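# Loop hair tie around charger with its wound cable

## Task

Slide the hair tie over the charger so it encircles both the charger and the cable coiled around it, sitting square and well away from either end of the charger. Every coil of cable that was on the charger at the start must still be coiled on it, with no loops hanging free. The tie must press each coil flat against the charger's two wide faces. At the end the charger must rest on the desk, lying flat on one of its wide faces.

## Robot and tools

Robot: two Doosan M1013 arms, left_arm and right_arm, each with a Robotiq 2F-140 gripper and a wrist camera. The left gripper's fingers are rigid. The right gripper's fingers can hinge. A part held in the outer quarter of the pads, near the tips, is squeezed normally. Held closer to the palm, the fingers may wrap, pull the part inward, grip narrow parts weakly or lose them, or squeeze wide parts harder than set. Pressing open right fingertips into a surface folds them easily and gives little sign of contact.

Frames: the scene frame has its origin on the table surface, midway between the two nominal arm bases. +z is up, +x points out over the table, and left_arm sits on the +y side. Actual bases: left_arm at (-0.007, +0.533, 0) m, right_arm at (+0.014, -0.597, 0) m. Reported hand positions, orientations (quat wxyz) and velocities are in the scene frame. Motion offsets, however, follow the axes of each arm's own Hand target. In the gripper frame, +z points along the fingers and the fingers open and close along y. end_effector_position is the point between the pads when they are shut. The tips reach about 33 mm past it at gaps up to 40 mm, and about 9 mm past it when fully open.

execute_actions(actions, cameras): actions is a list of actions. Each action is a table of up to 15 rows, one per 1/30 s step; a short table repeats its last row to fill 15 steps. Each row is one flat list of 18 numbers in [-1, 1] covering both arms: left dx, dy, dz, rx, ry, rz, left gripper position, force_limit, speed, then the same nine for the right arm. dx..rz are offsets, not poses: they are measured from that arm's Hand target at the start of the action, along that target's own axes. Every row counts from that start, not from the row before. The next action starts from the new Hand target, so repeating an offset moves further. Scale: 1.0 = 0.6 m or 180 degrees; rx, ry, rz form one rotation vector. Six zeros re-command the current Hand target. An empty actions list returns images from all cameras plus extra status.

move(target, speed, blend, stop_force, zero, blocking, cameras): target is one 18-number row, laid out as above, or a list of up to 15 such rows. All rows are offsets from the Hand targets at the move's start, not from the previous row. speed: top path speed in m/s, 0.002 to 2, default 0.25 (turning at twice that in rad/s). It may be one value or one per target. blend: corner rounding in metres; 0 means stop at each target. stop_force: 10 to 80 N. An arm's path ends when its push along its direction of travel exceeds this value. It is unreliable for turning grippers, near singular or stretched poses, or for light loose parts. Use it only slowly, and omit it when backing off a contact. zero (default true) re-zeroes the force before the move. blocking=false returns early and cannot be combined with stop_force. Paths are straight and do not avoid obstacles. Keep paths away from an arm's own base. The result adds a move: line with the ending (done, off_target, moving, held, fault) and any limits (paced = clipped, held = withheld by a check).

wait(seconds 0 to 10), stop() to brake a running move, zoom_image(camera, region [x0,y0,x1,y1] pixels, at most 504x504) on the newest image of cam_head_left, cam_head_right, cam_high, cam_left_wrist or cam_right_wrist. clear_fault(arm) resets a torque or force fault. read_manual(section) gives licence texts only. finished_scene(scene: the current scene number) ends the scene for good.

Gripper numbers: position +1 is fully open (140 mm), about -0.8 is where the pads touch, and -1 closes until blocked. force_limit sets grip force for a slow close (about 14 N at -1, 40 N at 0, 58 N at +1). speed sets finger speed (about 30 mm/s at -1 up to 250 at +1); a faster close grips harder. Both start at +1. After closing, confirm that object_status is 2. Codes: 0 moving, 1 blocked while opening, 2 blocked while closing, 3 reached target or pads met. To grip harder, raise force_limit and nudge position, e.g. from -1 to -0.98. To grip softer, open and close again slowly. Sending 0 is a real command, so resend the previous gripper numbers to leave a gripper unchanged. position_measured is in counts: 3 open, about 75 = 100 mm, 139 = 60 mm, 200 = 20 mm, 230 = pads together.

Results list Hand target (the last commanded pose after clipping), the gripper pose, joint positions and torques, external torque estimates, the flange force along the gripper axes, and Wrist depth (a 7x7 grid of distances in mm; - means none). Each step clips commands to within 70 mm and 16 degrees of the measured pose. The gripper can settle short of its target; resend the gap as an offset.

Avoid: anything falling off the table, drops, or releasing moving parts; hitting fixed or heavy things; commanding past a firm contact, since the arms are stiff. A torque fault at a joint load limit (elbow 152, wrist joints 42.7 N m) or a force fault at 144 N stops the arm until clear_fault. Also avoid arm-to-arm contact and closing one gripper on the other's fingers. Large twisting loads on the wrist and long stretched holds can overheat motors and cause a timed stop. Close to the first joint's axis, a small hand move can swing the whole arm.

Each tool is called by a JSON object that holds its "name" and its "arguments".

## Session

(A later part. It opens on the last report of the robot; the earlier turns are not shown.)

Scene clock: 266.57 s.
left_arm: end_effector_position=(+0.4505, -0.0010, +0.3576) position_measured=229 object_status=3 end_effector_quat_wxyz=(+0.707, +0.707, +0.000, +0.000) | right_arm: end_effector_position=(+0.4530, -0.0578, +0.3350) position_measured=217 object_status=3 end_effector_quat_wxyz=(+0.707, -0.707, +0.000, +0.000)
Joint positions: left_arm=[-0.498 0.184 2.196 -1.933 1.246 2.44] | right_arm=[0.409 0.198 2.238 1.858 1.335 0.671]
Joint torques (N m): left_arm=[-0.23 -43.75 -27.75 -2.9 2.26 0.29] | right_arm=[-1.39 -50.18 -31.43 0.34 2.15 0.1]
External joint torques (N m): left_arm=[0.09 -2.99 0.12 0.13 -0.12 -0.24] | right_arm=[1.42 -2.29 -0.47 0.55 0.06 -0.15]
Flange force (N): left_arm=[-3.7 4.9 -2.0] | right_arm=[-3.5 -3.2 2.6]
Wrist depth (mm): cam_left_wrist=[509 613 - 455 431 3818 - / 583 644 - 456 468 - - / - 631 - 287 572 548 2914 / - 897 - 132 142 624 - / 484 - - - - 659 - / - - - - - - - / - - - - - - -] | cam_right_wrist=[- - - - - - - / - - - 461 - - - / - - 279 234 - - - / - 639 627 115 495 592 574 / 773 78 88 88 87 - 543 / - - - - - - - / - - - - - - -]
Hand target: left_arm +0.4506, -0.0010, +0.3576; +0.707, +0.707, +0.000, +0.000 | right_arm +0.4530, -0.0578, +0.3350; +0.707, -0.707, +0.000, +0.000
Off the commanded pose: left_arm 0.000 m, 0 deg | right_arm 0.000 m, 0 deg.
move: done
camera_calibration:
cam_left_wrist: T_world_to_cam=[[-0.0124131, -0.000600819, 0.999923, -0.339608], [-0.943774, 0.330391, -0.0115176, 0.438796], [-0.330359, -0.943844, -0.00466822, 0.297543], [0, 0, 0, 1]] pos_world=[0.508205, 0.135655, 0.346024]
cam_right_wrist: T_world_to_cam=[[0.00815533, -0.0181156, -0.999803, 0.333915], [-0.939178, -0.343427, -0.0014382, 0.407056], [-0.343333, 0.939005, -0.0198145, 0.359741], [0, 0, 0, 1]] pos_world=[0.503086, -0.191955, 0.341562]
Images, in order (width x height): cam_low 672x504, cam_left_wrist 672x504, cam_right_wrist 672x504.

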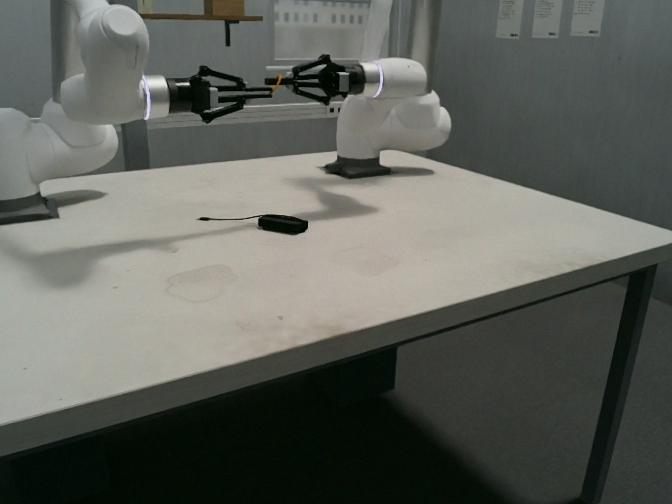

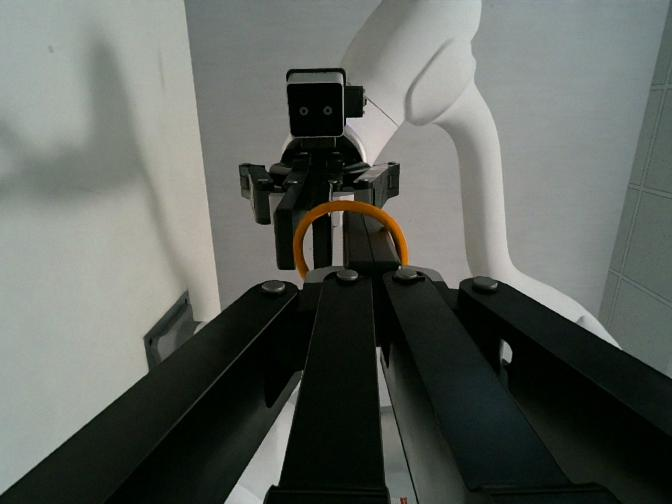

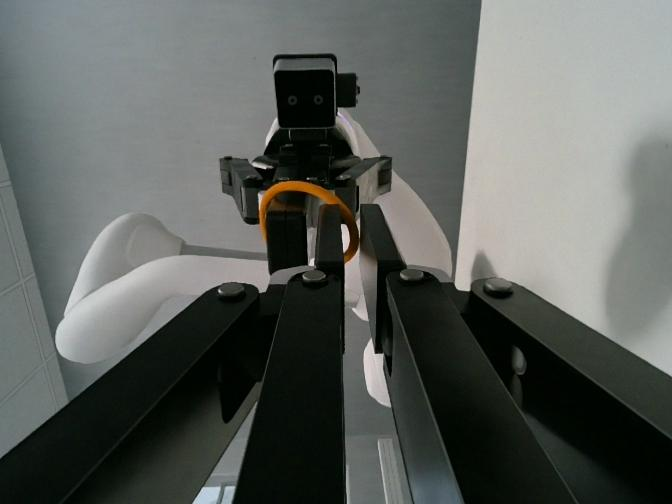

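{"name": "move", "arguments": {"target": [[0,0.01,0,0,0,0,-0.8,0,0,0,0,0,0,0,0,-0.7,-0.5,-1],[0,0.01,0,0,0,0,-0.8,0,0,0,0,0,0,0,0,-0.587,-0.5,-1]], "speed": 0.03, "cameras": ["cam_right_wrist","cam_low","cam_left_wrist"]}}

{"name": "zoom_image", "arguments": {"camera": "cam_low", "region": [220, 40, 320, 115]}}

{"name": "zoom_image", "arguments": {"camera": "cam_right_wrist", "region": [240, 130, 440, 280]}}

Scene clock: 287.77 s.
left_arm: end_effector_position=(+0.4506, -0.0010, +0.3636) position_measured=229 object_status=3 end_effector_quat_wxyz=(+0.707, +0.707, +0.000, +0.000) | right_arm: end_effector_position=(+0.4530, -0.0578, +0.3350) position_measured=203 object_status=0 end_effector_quat_wxyz=(+0.707, -0.707, +0.000, +0.000)
Joint positions: left_arm=[-0.498 0.176 2.191 -1.929 1.241 2.427] | right_arm=[0.409 0.198 2.238 1.858 1.335 0.671]
Joint torques (N m): left_arm=[0.08 -43.4 -27.97 -2.89 2.27 0.3] | right_arm=[-1.36 -50.39 -31.48 0.37 2.19 0.07]
External joint torques (N m): left_arm=[-0.09 -3.06 -0.05 0.11 -0.15 -0.25] | right_arm=[1.39 -1.91 -0.23 0.52 0.01 -0.11]
Flange force (N): left_arm=[-3.7 5.1 -1.6] | right_arm=[-3.4 -2.6 2.5]
Wrist depth (mm): cam_left_wrist=[- 915 2993 448 430 - - / - - 2606 452 471 2215 - / - 897 317 278 584 - - / - - 164 132 3257 649 3164 / 502 - - - - 663 - / - - - - - - - / - - - - - - -] | cam_right_wrist=[- - - - - - - / 2247 - - 384 - - - / 2165 - 232 277 3054 - 555 / 2617 839 166 115 141 - - / - 78 88 94 87 - - / - - - - - 78 72 / - - - - - - 68]
Hand target: left_arm +0.4506, -0.0010, +0.3636; +0.707, +0.707, +0.000, +0.000 | right_arm +0.4530, -0.0578, +0.3350; +0.707, -0.707, +0.000, +0.000
Off the commanded pose: left_arm 0.000 m, 0 deg | right_arm 0.000 m, 0 deg.
move: done
camera_calibration:
cam_left_wrist: T_world_to_cam=[[-0.0124131, -0.000600819, 0.999923, -0.345607], [-0.943774, 0.330391, -0.0115176, 0.438865], [-0.330359, -0.943844, -0.00466822, 0.297571], [0, 0, 0, 1]] pos_world=[0.508205, 0.135655, 0.352024]
cam_right_wrist: T_world_to_cam=[[0.00815533, -0.0181156, -0.999803, 0.333915], [-0.939178, -0.343427, -0.0014382, 0.407056], [-0.343333, 0.939005, -0.0198145, 0.359741], [0, 0, 0, 1]] pos_world=[0.503086, -0.191955, 0.341562]
Images, in order (width x height): cam_low 672x504, cam_left_wrist 672x504, cam_right_wrist 672x504.

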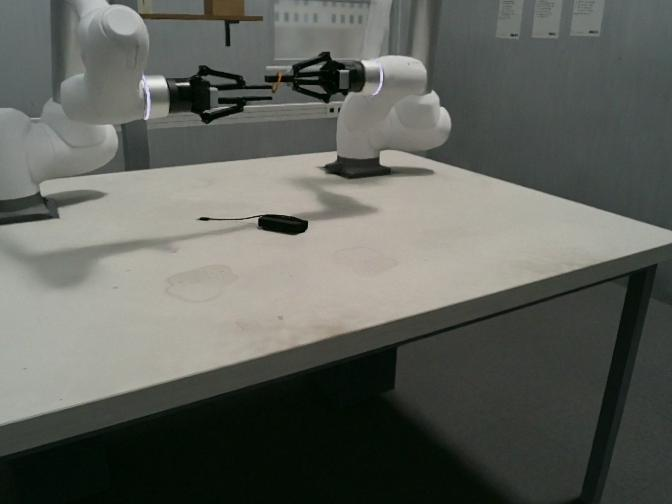

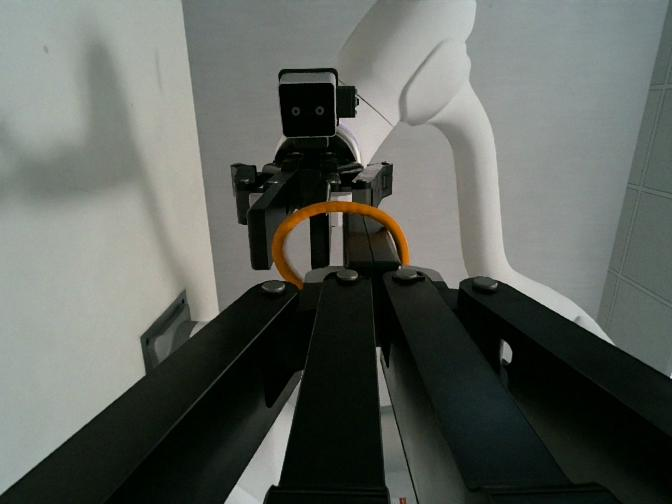

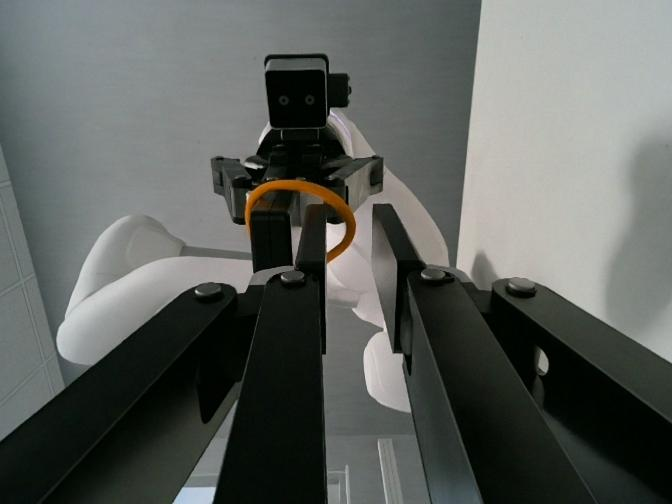

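Scaled by 5.040 from the camera's 672x504 image, which has a finer 960x720 frame.

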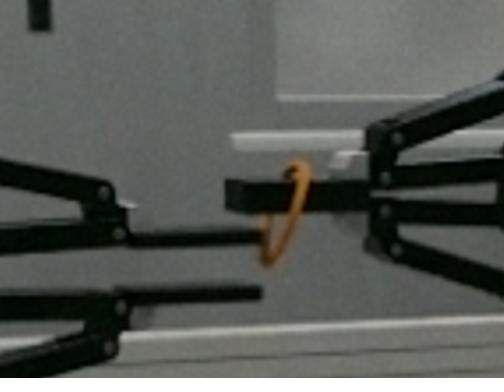

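Scaled by 2.520 from the camera's 672x504 image, which has a finer 960x720 frame.

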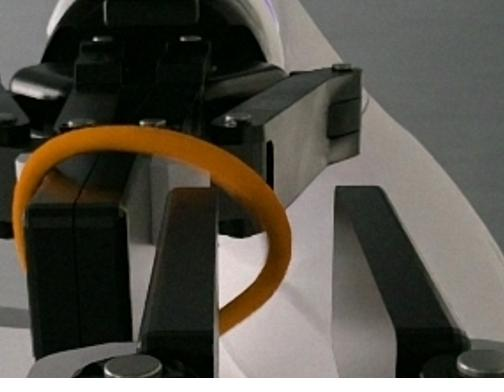

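{"name": "move", "arguments": {"target": [[0,0,0,0,0,0,-0.8,0,0,0,0,-0.17,0,0,0,-0.587,-0.5,-1]], "speed": 0.1, "cameras": ["cam_low","cam_left_wrist","cam_right_wrist"]}}

{"name": "zoom_image", "arguments": {"camera": "cam_low", "region": [220, 40, 320, 115]}}

{"name": "zoom_image", "arguments": {"camera": "cam_left_wrist", "region": [250, 130, 450, 280]}}

Scene clock: 299.73 s.
left_arm: end_effector_position=(+0.4506, -0.0010, +0.3636) position_measured=229 object_status=3 end_effector_quat_wxyz=(+0.707, +0.707, +0.000, +0.000) | right_arm: end_effector_position=(+0.4530, -0.1598, +0.3349) position_measured=203 object_status=3 end_effector_quat_wxyz=(+0.707, -0.707, +0.000, +0.000)
Joint positions: left_arm=[-0.498 0.176 2.191 -1.929 1.241 2.427] | right_arm=[0.198 0.152 2.298 1.694 1.47 0.685]
Joint torques (N m): left_arm=[0.12 -43.28 -28.1 -2.93 2.23 0.35] | right_arm=[-0.35 -44.71 -30.4 0.93 2.02 0.15]
External joint torques (N m): left_arm=[-0.19 -3.15 0.07 0.14 -0.11 -0.3] | right_arm=[0.37 -1.99 -0.55 0.49 0.16 -0.2]
Flange force (N): left_arm=[-4.1 5.2 -1.6] | right_arm=[-2.1 -3.1 1.0]
Wrist depth (mm): cam_left_wrist=[- - - 494 535 3257 2914 / - 766 - 556 580 - - / - - - 328 620 3210 - / - 805 - 118 144 729 3210 / 531 663 - - - 721 - / - - - - - - - / - - - - - - -] | cam_right_wrist=[- - - 2802 - - - / - - - 492 - - - / - - - 354 - - - / - 889 722 115 119 - - / 2941 78 88 94 87 - - / - - - - - 78 72 / - - - - - - 68]
Hand target: left_arm +0.4506, -0.0010, +0.3636; +0.707, +0.707, +0.000, +0.000 | right_arm +0.4530, -0.1598, +0.3349; +0.707, -0.707, +0.000, +0.000
Off the commanded pose: left_arm 0.000 m, 0 deg | right_arm 0.000 m, 0 deg.
move: done
camera_calibration:
cam_left_wrist: T_world_to_cam=[[-0.0124131, -0.000600819, 0.999923, -0.345607], [-0.943774, 0.330391, -0.0115176, 0.438865], [-0.330359, -0.943844, -0.00466822, 0.297571], [0, 0, 0, 1]] pos_world=[0.508205, 0.135655, 0.352024]
cam_right_wrist: T_world_to_cam=[[0.00815533, -0.0181156, -0.999803, 0.332069], [-0.939178, -0.343427, -0.0014382, 0.372061], [-0.343333, 0.939005, -0.0198145, 0.455425], [0, 0, 0, 1]] pos_world=[0.503086, -0.293855, 0.341562]
Images, in order (width x height): cam_low 672x504, cam_left_wrist 672x504, cam_right_wrist 672x504.

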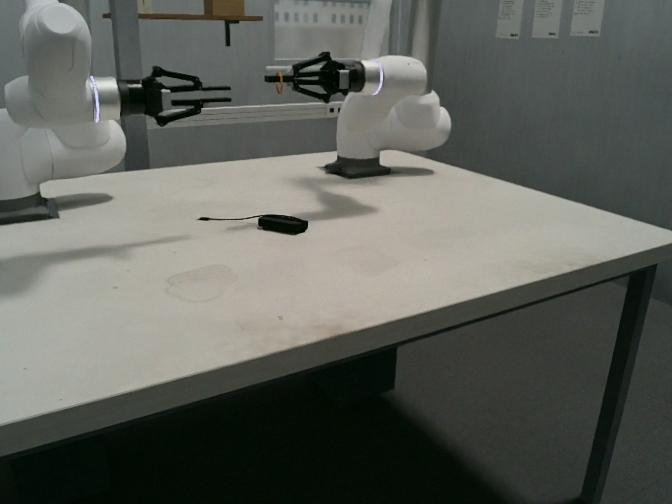

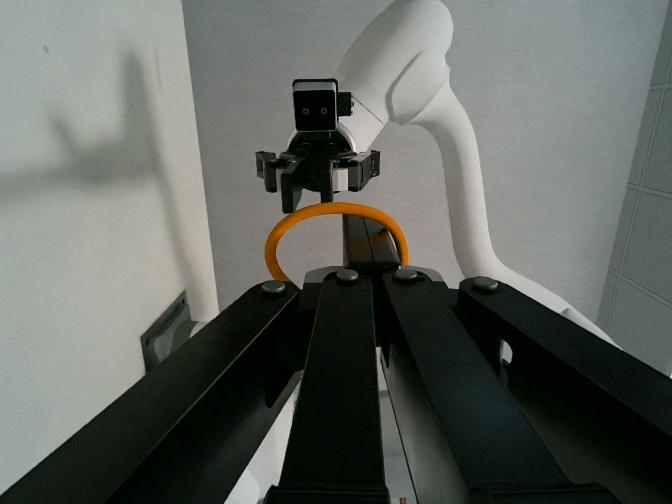

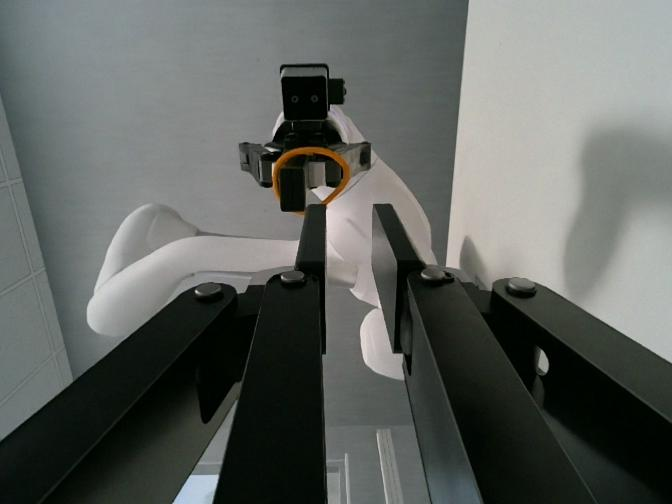

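Scaled by 5.040 from the camera's 672x504 image, which has a finer 960x720 frame.

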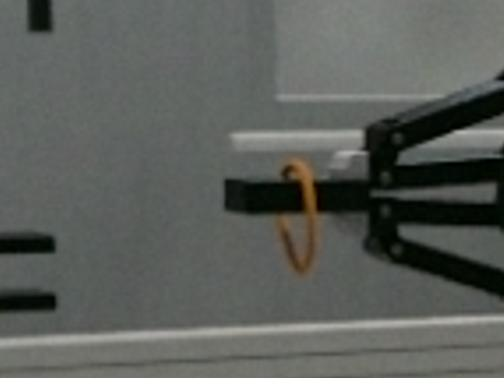

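Scaled by 2.520 from the camera's 672x504 image, which has a finer 960x720 frame.

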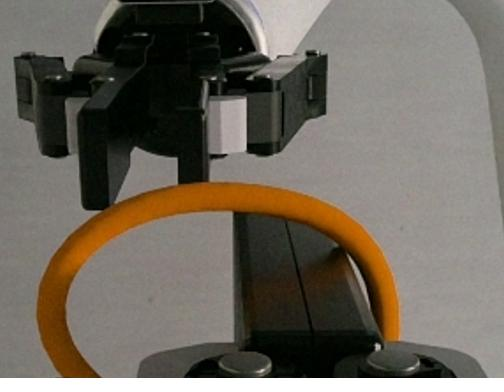

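{"name": "move", "arguments": {"target": [[0,0,0,0,0,0,-0.8,0,0,-0.0025,-0.2418,0.0663,-0.3849,-0.3849,-0.3849,-0.335,-0.5,0],[0,0,0,0,0,0,-0.8,0,0,-0.0025,-0.1818,0.2963,-0.3849,-0.3849,-0.3849,-0.335,-0.5,0]], "speed": [0.45,0.2], "cameras": ["cam_low","cam_right_wrist"]}}

{"name": "zoom_image", "arguments": {"camera": "cam_right_wrist", "region": [236, 60, 436, 260]}}

Scene clock: 341.70 s.
left_arm: end_effector_position=(+0.4506, -0.0010, +0.3636) position_measured=229 object_status=3 end_effector_quat_wxyz=(+0.707, +0.707, +0.000, +0.000) | right_arm: end_effector_position=(+0.4516, +0.0178, +0.4441) position_measured=171 object_status=3 end_effector_quat_wxyz=(+0.000, +0.707, +0.707, +0.000)
Joint positions: left_arm=[-0.498 0.176 2.191 -1.929 1.241 2.427] | right_arm=[0.946 0.322 1.184 0.001 1.635 0.907]
Joint torques (N m): left_arm=[-0.47 -42.93 -28.06 -2.88 2.3 0.25] | right_arm=[-1.97 -73.9 -41.67 3.85 -0.04 0.09]
External joint torques (N m): left_arm=[0.33 -3.2 0.04 0.09 -0.19 -0.21] | right_arm=[2.05 -2.01 -0.84 0.54 -0.01 -0.09]
Flange force (N): left_arm=[-3.7 5.2 -2.4] | right_arm=[0.4 -2.9 -1.4]
Wrist depth (mm): cam_left_wrist=[- 919 - - - 2070 - / - 820 - - - - 3164 / 503 - - 2407 - - 2768 / - 836 - 118 - 3460 - / - - - - - - - / - - - - - - - / - - - - - - -] | cam_right_wrist=[- - - 150 - - - / - 568 - 164 584 546 553 / - - 575 179 - - - / 600 - 115 212 126 - - / - 83 88 - - 93 79 / - 73 - - - - 76 / - - - - - - 69]
Hand target: left_arm +0.4506, -0.0010, +0.3636; +0.707, +0.707, +0.000, +0.000 | right_arm +0.4516, +0.0179, +0.4441; +0.000, +0.707, +0.707, +0.000
Off the commanded pose: left_arm 0.000 m, 0 deg | right_arm 0.000 m, 0 deg.
move: done
camera_calibration:
cam_right_wrist: T_world_to_cam=[[0.999797, 0.00796916, 0.0185022, -0.456086], [0.00113696, -0.939288, 0.343127, -0.135157], [0.0201133, -0.343037, -0.939107, 0.557381], [0, 0, 0, 1]] pos_world=[0.444937, 0.0678851, 0.578255]
Images, in order (width x height): cam_low 672x504, cam_right_wrist 672x504.

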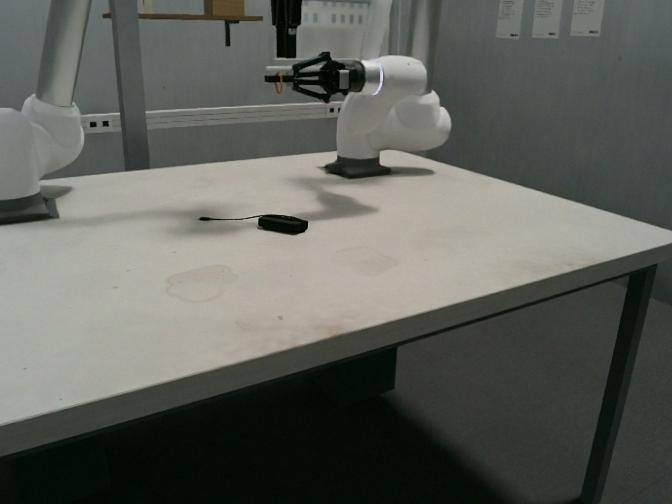

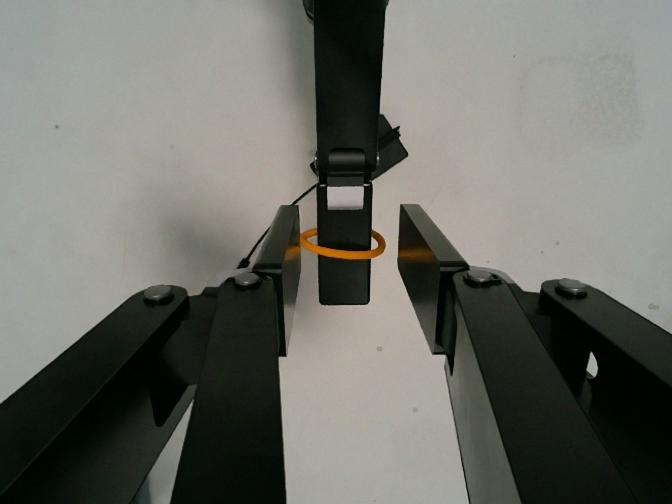

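Scaled by 2.520 from the camera's 672x504 image, which has a finer 960x720 frame.

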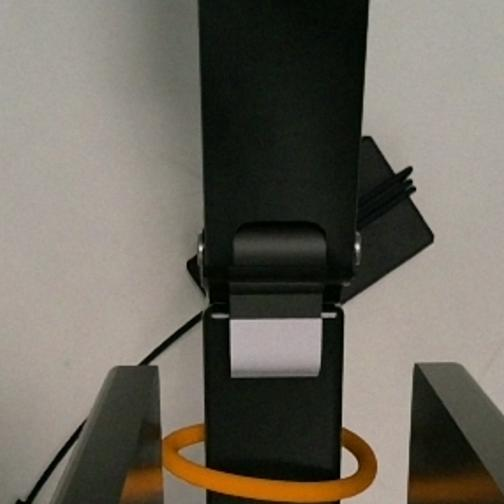

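{"name": "move", "arguments": {"target": [[0,0,0,0,0,0,-0.8,0,0,0.0008,-0.0012,0,0,0,0,-0.396,-0.5,0],[0,0,0,0,0,0,-0.8,0,0,0.0008,-0.0012,0.1317,0,0,0,-0.396,-0.5,0]], "speed": 0.08, "cameras": ["cam_low","cam_right_wrist"]}}

{"name": "zoom_image", "arguments": {"camera": "cam_right_wrist", "region": [236, 130, 456, 350]}}

{"name": "zoom_image", "arguments": {"camera": "cam_low", "region": [220, 20, 320, 95]}}

Scene clock: 384.57 s.
left_arm: end_effector_position=(+0.4506, -0.0010, +0.3636) position_measured=229 object_status=3 end_effector_quat_wxyz=(+0.707, +0.707, +0.000, +0.000) | right_arm: end_effector_position=(+0.4508, +0.0184, +0.3652) position_measured=179 object_status=3 end_effector_quat_wxyz=(+0.000, +0.707, +0.707, +0.000)
Joint positions: left_arm=[-0.498 0.176 2.191 -1.929 1.241 2.427] | right_arm=[0.947 0.323 1.324 0 1.494 0.908]
Joint torques (N m): left_arm=[0.09 -43.42 -28.25 -2.91 2.33 0.29] | right_arm=[-1.43 -73.6 -42.2 3.85 -0.01 0.16]
External joint torques (N m): left_arm=[-0.07 -3.16 0.26 0.14 -0.2 -0.24] | right_arm=[1.17 -2.41 -0.51 0.55 -0.04 -0.15]
Flange force (N): left_arm=[-4.4 5.0 -1.8] | right_arm=[-1.5 -2.7 -1.1]
Wrist depth (mm): cam_left_wrist=[509 644 - 2768 2237 2517 - / 506 - - - 3257 2803 100 / 521 1016 2768 2876 - 107 102 / - - - 109 107 3407 - / - - - - - - 131 / - - - - - - - / - - - - - - -] | cam_right_wrist=[- - - 81 81 - 448 / 466 - - 89 89 - - / - - - 99 96 500 - / - 512 142 115 122 - 533 / - 83 88 139 110 93 93 / - 74 - 149 - - 74 / - - - - - - 69]
Hand target: left_arm +0.4506, -0.0010, +0.3636; +0.707, +0.707, +0.000, +0.000 | right_arm +0.4508, +0.0184, +0.3651; +0.000, +0.707, +0.707, +0.000
Off the commanded pose: left_arm 0.000 m, 0 deg | right_arm 0.000 m, 0 deg.
move: done
camera_calibration:
cam_right_wrist: T_world_to_cam=[[0.999797, 0.00797112, 0.018501, -0.453829], [0.00113733, -0.939256, 0.343216, -0.107532], [0.020113, -0.343125, -0.939074, 0.483404], [0, 0, 0, 1]] pos_world=[0.444137, 0.0684853, 0.499255]
Images, in order (width x height): cam_low 672x504, cam_right_wrist 672x504.

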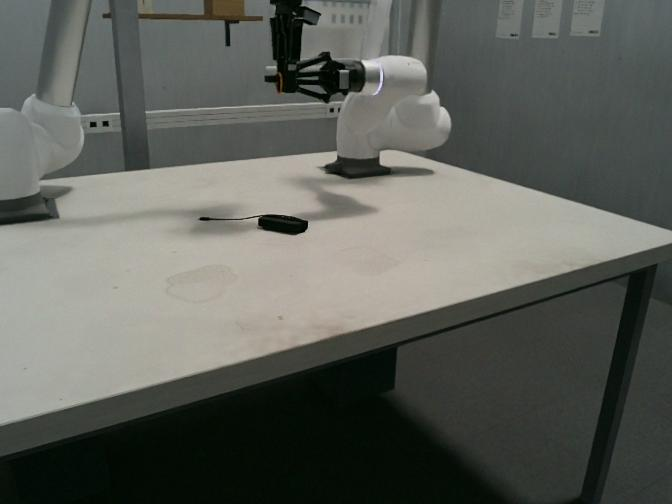

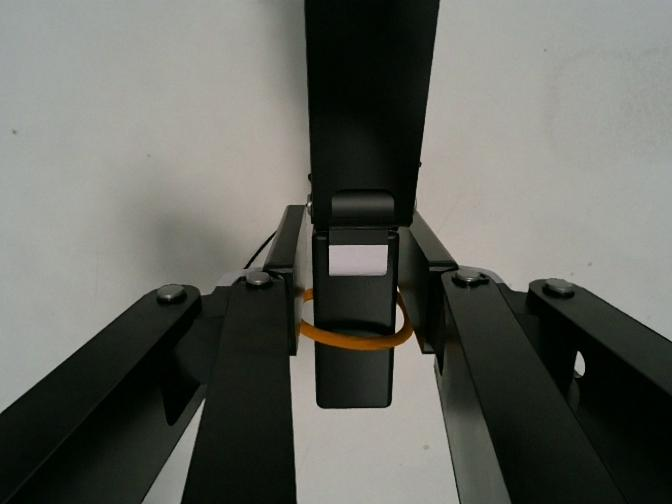

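Scaled by 2.291 from the camera's 672x504 image, which has a finer 960x720 frame.

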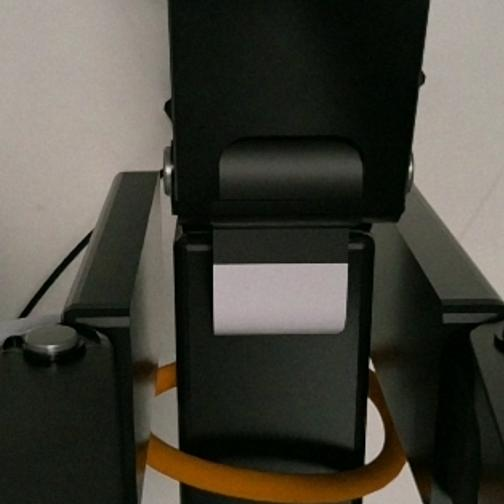

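Scaled by 5.040 from the camera's 672x504 image, which has a finer 960x720 frame.

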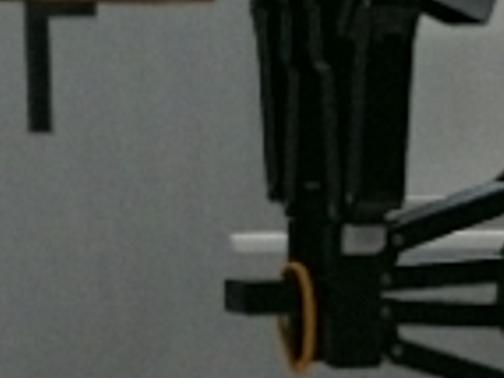

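{"name": "move", "arguments": {"target": [[0,0,0,0,0,0,-0.8,0,0,-0.0448,0,0,0,0,0,-0.396,-0.5,0],[0,0,0,0,0,0,-0.8,0,0,-0.034,0,0,0,0,0,-0.396,-0.5,0]], "speed": 0.04, "cameras": ["cam_low","cam_right_wrist"]}}

{"name": "zoom_image", "arguments": {"camera": "cam_right_wrist", "region": [236, 130, 456, 350]}}

{"name": "zoom_image", "arguments": {"camera": "cam_low", "region": [220, 20, 320, 95]}}

Scene clock: 407.27 s.
left_arm: end_effector_position=(+0.4506, -0.0010, +0.3636) position_measured=229 object_status=3 end_effector_quat_wxyz=(+0.707, +0.707, +0.000, +0.000) | right_arm: end_effector_position=(+0.4509, -0.0021, +0.3651) position_measured=179 object_status=3 end_effector_quat_wxyz=(+0.000, +0.707, +0.707, +0.000)
Joint positions: left_arm=[-0.498 0.176 2.191 -1.929 1.241 2.427] | right_arm=[0.93 0.296 1.361 0 1.485 0.891]
Joint torques (N m): left_arm=[0.16 -43.32 -27.89 -2.88 2.24 0.26] | right_arm=[-0.59 -69.68 -40.86 3.84 0.2 0.23]
External joint torques (N m): left_arm=[-0.29 -3.14 -0.21 0.08 -0.12 -0.22] | right_arm=[0.57 -3.89 -1.73 0.56 -0.24 -0.23]
Flange force (N): left_arm=[-3.8 5.2 -1.1] | right_arm=[-1.9 -2.0 -2.9]
Wrist depth (mm): cam_left_wrist=[- - - - - - - / 529 - - 1960 - 118 119 / - - - 143 128 126 128 / 577 802 1136 123 126 - 130 / 555 - - - - 143 142 / - - - - - - - / - - - - - - -] | cam_right_wrist=[- - - 85 86 449 435 / 455 483 - - 93 - 483 / - 493 - 115 - - - / - 507 115 132 126 517 - / - 82 88 139 110 93 76 / - 73 - 588 - - 74 / - - - - - - 69]
Hand target: left_arm +0.4506, -0.0010, +0.3636; +0.707, +0.707, +0.000, +0.000 | right_arm +0.4508, -0.0020, +0.3651; +0.000, +0.707, +0.707, +0.000
Off the commanded pose: left_arm 0.000 m, 0 deg | right_arm 0.000 m, 0 deg.
move: done
camera_calibration:
cam_right_wrist: T_world_to_cam=[[0.999797, 0.00797112, 0.018501, -0.453664], [0.00113733, -0.939256, 0.343216, -0.126753], [0.020113, -0.343125, -0.939074, 0.476276], [0, 0, 0, 1]] pos_world=[0.444137, 0.0479853, 0.499155]
Images, in order (width x height): cam_low 672x504, cam_right_wrist 672x504.

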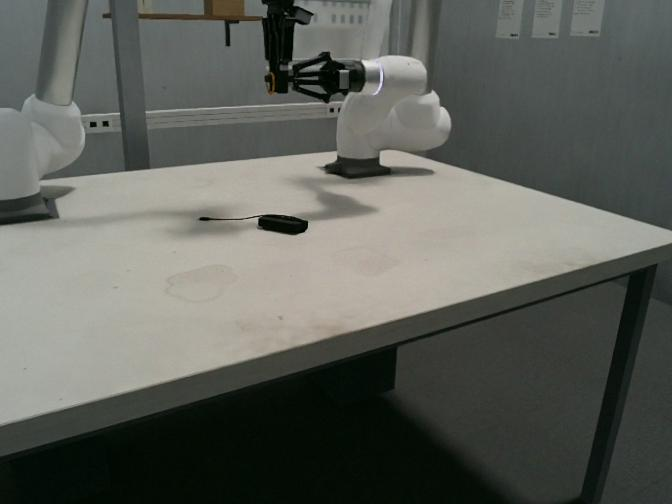

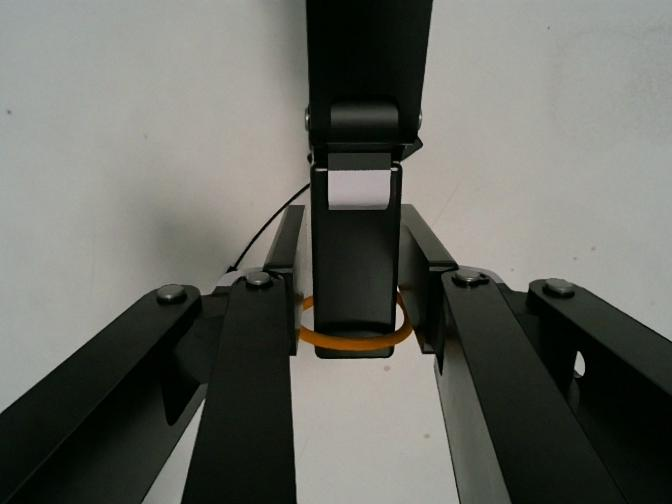

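Scaled by 2.291 from the camera's 672x504 image, which has a finer 960x720 frame.

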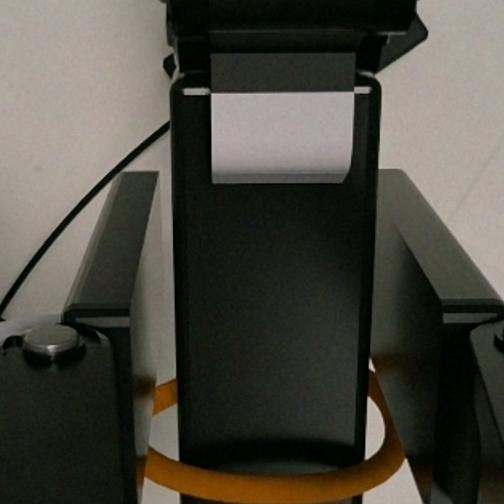

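Scaled by 5.040 from the camera's 672x504 image, which has a finer 960x720 frame.

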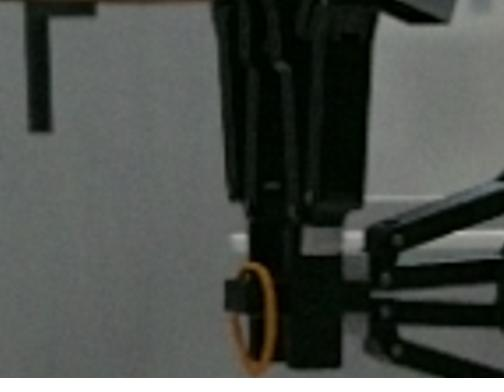

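{"name": "move", "arguments": {"target": [[0,0,0,0,0,0,-0.8,0,0,0,0,-0.1667,0,0,0,-0.396,-0.5,0],[0,0,0,0,0,0,-0.3,0,-1,0,0,-0.1667,0,0,0,-0.396,-0.5,0],[0,0,0,0,0,0,0.08,0,-1,0,0,-0.1667,0,0,0,-0.396,-0.5,0]], "speed": 0.2, "cameras": ["cam_low","cam_left_wrist"]}}

{"name": "zoom_image", "arguments": {"camera": "cam_low", "region": [220, 20, 320, 95]}}

{"name": "zoom_image", "arguments": {"camera": "cam_left_wrist", "region": [220, 130, 500, 340]}}

Scene clock: 477.17 s.
left_arm: end_effector_position=(+0.4506, -0.0010, +0.3636) position_measured=119 object_status=0 end_effector_quat_wxyz=(+0.707, +0.707, +0.000, +0.000) | right_arm: end_effector_position=(+0.4509, -0.0020, +0.4651) position_measured=179 object_status=3 end_effector_quat_wxyz=(+0.000, +0.707, +0.707, +0.000)
Joint positions: left_arm=[-0.498 0.176 2.191 -1.929 1.241 2.427] | right_arm=[0.93 0.297 1.181 0.001 1.664 0.891]
Joint torques (N m): left_arm=[-0.4 -43.74 -28.11 -2.83 2.33 0.26] | right_arm=[-1.38 -70.87 -41.91 3.78 0.07 0.15]
External joint torques (N m): left_arm=[0.6 -2.72 0.02 0.05 -0.23 -0.21] | right_arm=[1.48 -1.93 -0.36 0.59 -0.12 -0.15]
Flange force (N): left_arm=[-2.9 4.5 -2.4] | right_arm=[-1.0 -2.9 -0.2]
Wrist depth (mm): cam_left_wrist=[526 826 2668 2488 - - - / 531 761 - - 2381 - - / 534 712 - - - - 135 / - 688 128 - 154 - - / - - 791 - - 116 91 / - - 800 3460 - - - / - - 721 719 671 - -] | cam_right_wrist=[- - - 149 - - 548 / - - - 170 - - - / - 612 587 189 - - - / - - 107 198 120 640 671 / - 83 88 - - 93 76 / - 74 - - - - 74 / - - - - - - 69]
Hand target: left_arm +0.4506, -0.0010, +0.3636; +0.707, +0.707, +0.000, +0.000 | right_arm +0.4509, -0.0020, +0.4651; +0.000, +0.707, +0.707, +0.000
Off the commanded pose: left_arm 0.000 m, 0 deg | right_arm 0.000 m, 0 deg.
move: done
camera_calibration:
cam_left_wrist: T_world_to_cam=[[-0.0124131, -0.000600819, 0.999923, -0.345607], [-0.943774, 0.330391, -0.0115176, 0.438865], [-0.330359, -0.943844, -0.00466822, 0.297571], [0, 0, 0, 1]] pos_world=[0.508205, 0.135655, 0.352024]
Images, in order (width x height): cam_low 672x504, cam_left_wrist 672x504.

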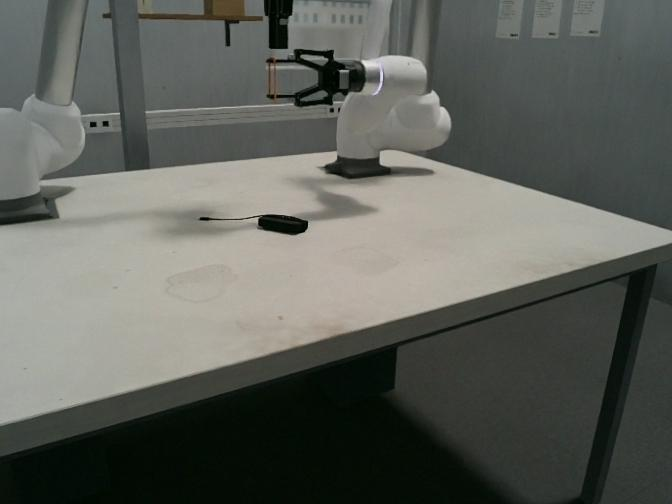

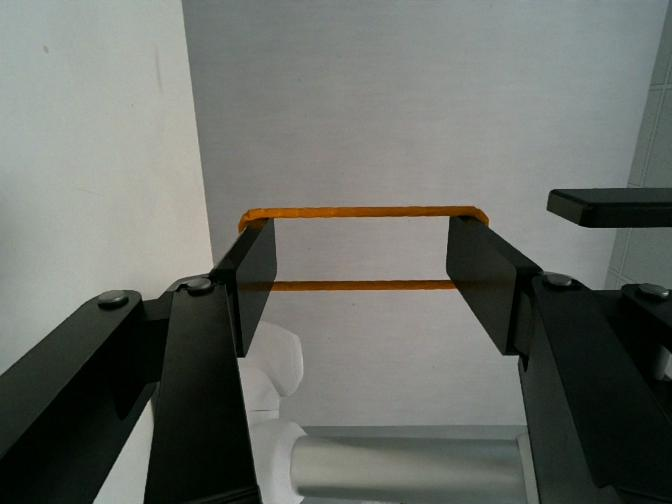

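Scaled by 5.040 from the camera's 672x504 image, which has a finer 960x720 frame.

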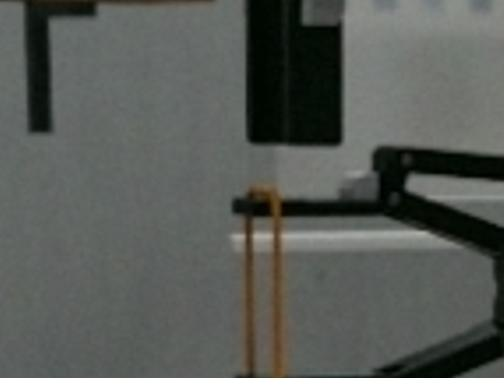

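Scaled by 1.800 from the camera's 672x504 image, which has a finer 960x720 frame.

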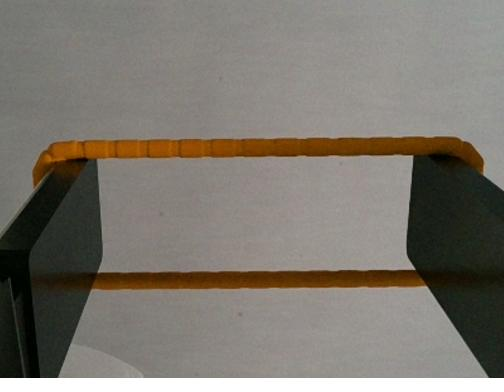

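{"name": "move", "arguments": {"target": [[0.0033,0.0933,-0.55,0,0,0.5,0.08,0,-1,-0.0403,0.0198,0,0,0,-0.686,-0.396,-0.5,0],[0.0033,0.0933,-0.55,0,0,0.5,0.08,0,-1,-0.0403,0.0198,0.4418,0,0,-0.686,0.23,-0.5,0]], "speed": 0.35, "blend": [0.05,0], "cameras": ["cam_right_wrist","cam_left_wrist"]}}

{"name": "zoom_image", "arguments": {"camera": "cam_right_wrist", "region": [150, 60, 530, 345]}}

Scene clock: 502.03 s.
left_arm: end_effector_position=(+0.4528, +0.3291, +0.4194) position_measured=119 object_status=3 end_effector_quat_wxyz=(+0.500, +0.500, -0.500, +0.500) | right_arm: end_effector_position=(+0.4627, -0.0261, +0.2000) position_measured=100 object_status=0 end_effector_quat_wxyz=(+0.000, -0.288, +0.958, +0.000)
Joint positions: left_arm=[0.185 0.069 2.183 -1.443 1.727 3.832] | right_arm=[0.897 0.338 1.608 0.001 1.195 -1.298]
Joint torques (N m): left_arm=[0.41 -33.43 -29.7 -1.9 1.84 0.21] | right_arm=[-1.47 -71.97 -39.06 3.54 0.1 0.13]
External joint torques (N m): left_arm=[-0.27 -3.53 -0.03 0.21 -0.07 -0.21] | right_arm=[1.41 -2.83 -0.64 0.55 -0.06 -0.13]
Flange force (N): left_arm=[4.8 5.1 1.9] | right_arm=[3.3 0.8 -2.3]
Wrist depth (mm): cam_left_wrist=[- - - 386 324 293 712 / 2517 - - 431 360 332 780 / 2637 4815 2701 464 - 1113 927 / 3818 2839 127 487 155 1016 889 / - - 915 536 - 116 91 / - - - - 766 - - / - - - 562 - - -] | cam_right_wrist=[296 - - - - - - / - - - - - - - / - - - - - - - / - - 145 - - 139 371 / - 88 - - - 111 89 / - - 397 - - - - / - - 412 - - - -]
Hand target: left_arm +0.4528, +0.3291, +0.4194; +0.500, +0.500, -0.500, +0.500 | right_arm +0.4627, -0.0261, +0.2000; +0.000, -0.288, +0.958, +0.000
Off the commanded pose: left_arm 0.000 m, 0 deg | right_arm 0.000 m, 0 deg.
move: done
camera_calibration:
cam_left_wrist: T_world_to_cam=[[-0.999923, -0.000207599, -0.0123748, 0.470439], [0.0116171, 0.329104, -0.944222, 0.291621], [0.00426861, -0.944294, -0.329076, 0.59477], [0, 0, 0, 1]] pos_world=[0.464477, 0.465762, 0.476902]
cam_right_wrist: T_world_to_cam=[[-0.558132, 0.82953, 0.0191893, 0.279841], [0.782742, 0.518696, 0.343902, -0.416418], [0.275324, 0.206963, -0.938809, 0.20901], [0, 0, 0, 1]] pos_world=[0.424591, -0.0593999, 0.334057]
Images, in order (width x height): cam_left_wrist 672x504, cam_right_wrist 672x504.

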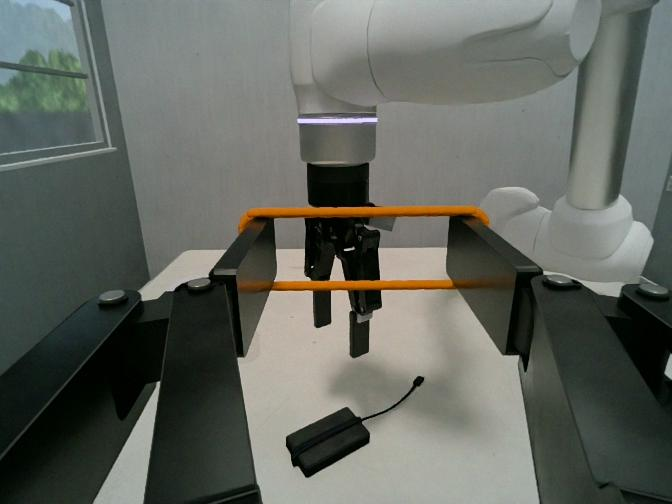

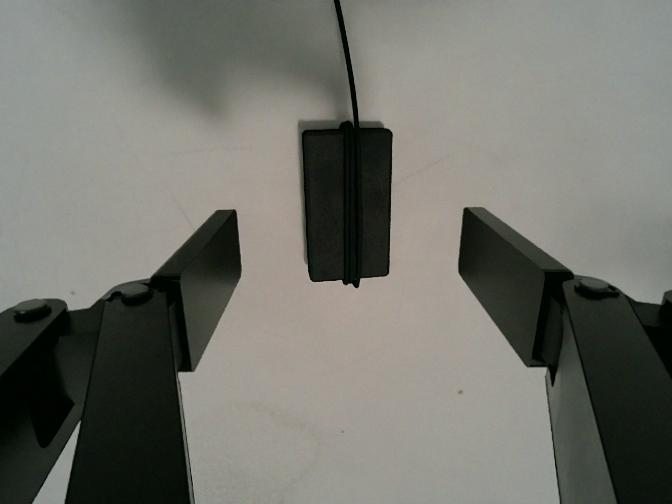

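Scaled by 1.326 from the camera's 672x504 image, which has a finer 960x720 frame.

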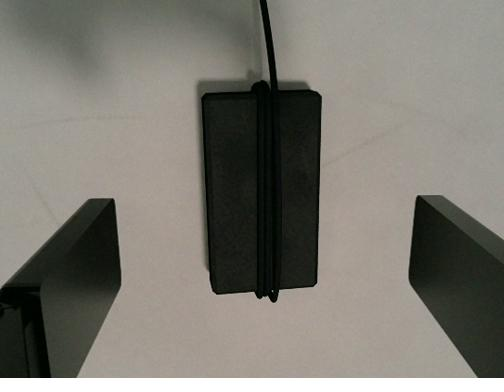

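{"name": "execute_actions", "arguments": {"actions": [], "cameras": ["cam_right_wrist"]}}

Scene clock: 547.23 s.
left_arm: end_effector_position=(+0.4528, +0.3291, +0.4194) position_measured=119 object_status=3 end_effector_quat_wxyz=(+0.500, +0.500, -0.500, +0.500) | right_arm: end_effector_position=(+0.4627, -0.0261, +0.2000) position_measured=100 object_status=3 end_effector_quat_wxyz=(+0.000, -0.288, +0.958, +0.000)
Joint positions: left_arm=[0.185 0.069 2.183 -1.443 1.727 3.832] | right_arm=[0.897 0.338 1.608 0.001 1.195 -1.298]
Joint velocities: within noise
Joint torques (N m): left_arm=[0.23 -33.44 -29.77 -1.85 1.97 0.28] | right_arm=[-1.67 -71.8 -39.11 3.57 0.12 0.12]
External joint torques (N m): left_arm=[-0.28 -3.09 0.19 0.15 -0.21 -0.28] | right_arm=[1.48 -2.61 -0.51 0.51 -0.08 -0.12]
Flange force (N): left_arm=[4.1 4.7 2.1] | right_arm=[3.3 0.9 -2.0]
Wrist depth (mm): cam_left_wrist=[2546 - - 385 323 292 699 / - 2914 - 432 349 324 774 / - 2434 - 458 2953 1070 800 / - - 128 500 154 989 923 / - - - 515 - 116 91 / - - - - - - - / - - - - - - -] | cam_right_wrist=[- - - - - - - / - 314 315 - - - - / - - 323 304 - - - / - - 144 324 169 118 - / - 88 - - 375 111 89 / - - 379 - - - - / - - - - - - -]
Hand target: left_arm +0.4528, +0.3291, +0.4194; +0.500, +0.500, -0.500, +0.500 | right_arm +0.4627, -0.0261, +0.2000; +0.000, -0.288, +0.958, +0.000
Tool commands: left_gripper/position=+0.08 left_gripper/force_limit=+0.0 left_gripper/speed=-1.0 right_gripper/position=+0.23 right_gripper/force_limit=-0.5 right_gripper/speed=+0.0
Off the commanded pose: left_arm 0.000 m, 0 deg | right_arm 0.000 m, 0 deg.
camera_calibration:
cam_right_wrist: T_world_to_cam=[[-0.558132, 0.82953, 0.0191893, 0.279841], [0.782742, 0.518696, 0.343902, -0.416418], [0.275324, 0.206963, -0.938809, 0.20901], [0, 0, 0, 1]] pos_world=[0.424591, -0.0593999, 0.334057]
Images, in order (width x height): cam_right_wrist 672x504.

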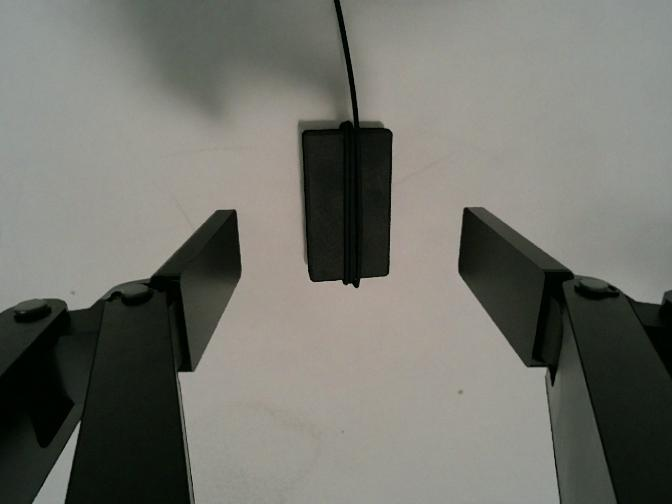

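{"name": "move", "arguments": {"target": [0,0,0,0,0,0,0.08,0,-1,0.0115,0.0084,0.15,0,0,-0.0094,0.23,-0.5,0], "speed": 0.15, "cameras": ["cam_right_wrist"]}}

Scene clock: 580.83 s.
left_arm: end_effector_position=(+0.4528, +0.3291, +0.4194) position_measured=119 object_status=3 end_effector_quat_wxyz=(+0.500, +0.500, -0.500, +0.500) | right_arm: end_effector_position=(+0.4541, -0.0256, +0.1101) position_measured=100 object_status=3 end_effector_quat_wxyz=(+0.000, -0.302, +0.953, +0.000)
Joint positions: left_arm=[0.185 0.069 2.183 -1.443 1.727 3.832] | right_arm=[0.906 0.395 1.705 0.001 1.041 -1.318]
Joint torques (N m): left_arm=[0.05 -33.28 -29.59 -1.84 1.88 0.28] | right_arm=[-1.71 -76.37 -36.02 3.25 -0.72 0.17]
External joint torques (N m): left_arm=[-0.08 -3.48 0.03 0.15 -0.11 -0.28] | right_arm=[1.47 -1.18 -0.92 0.55 0.75 -0.16]
Flange force (N): left_arm=[4.8 5.1 1.7] | right_arm=[-0.3 2.0 -3.0]
Wrist depth (mm): cam_left_wrist=[- - - 422 - 467 703 / - - - 416 359 315 764 / 2488 4429 3572 439 360 332 855 / 2407 - 151 493 154 998 900 / - - 127 580 - 116 91 / - - - 688 663 - - / - - - - - - -] | cam_right_wrist=[- 217 - - - - - / 228 - 227 - - - - / - 244 240 218 - - - / 256 249 146 231 - 119 255 / - 88 - 240 - 110 89 / - - - - - - - / - - - - - - -]
Hand target: left_arm +0.4528, +0.3291, +0.4194; +0.500, +0.500, -0.500, +0.500 | right_arm +0.4541, -0.0256, +0.1100; +0.000, -0.302, +0.953, +0.000
Off the commanded pose: left_arm 0.000 m, 0 deg | right_arm 0.000 m, 0 deg.
move: done
camera_calibration:
cam_right_wrist: T_world_to_cam=[[-0.582434, 0.812653, 0.0191377, 0.287021], [0.767027, 0.541633, 0.343952, -0.371327], [0.269148, 0.215009, -0.938792, 0.129881], [0, 0, 0, 1]] pos_world=[0.417031, -0.0600507, 0.244157]
Images, in order (width x height): cam_right_wrist 672x504.

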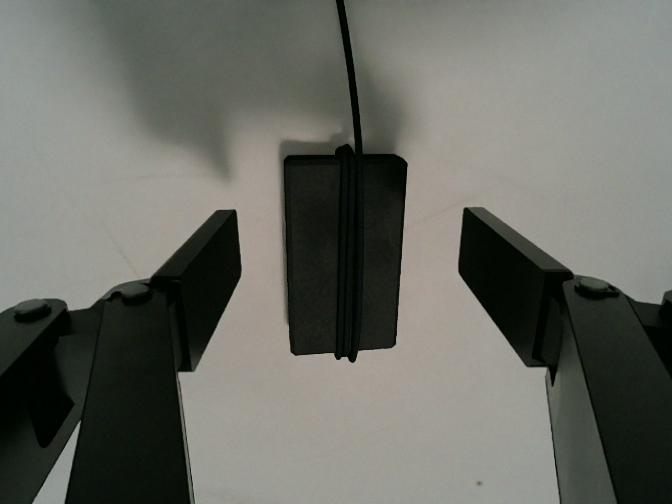

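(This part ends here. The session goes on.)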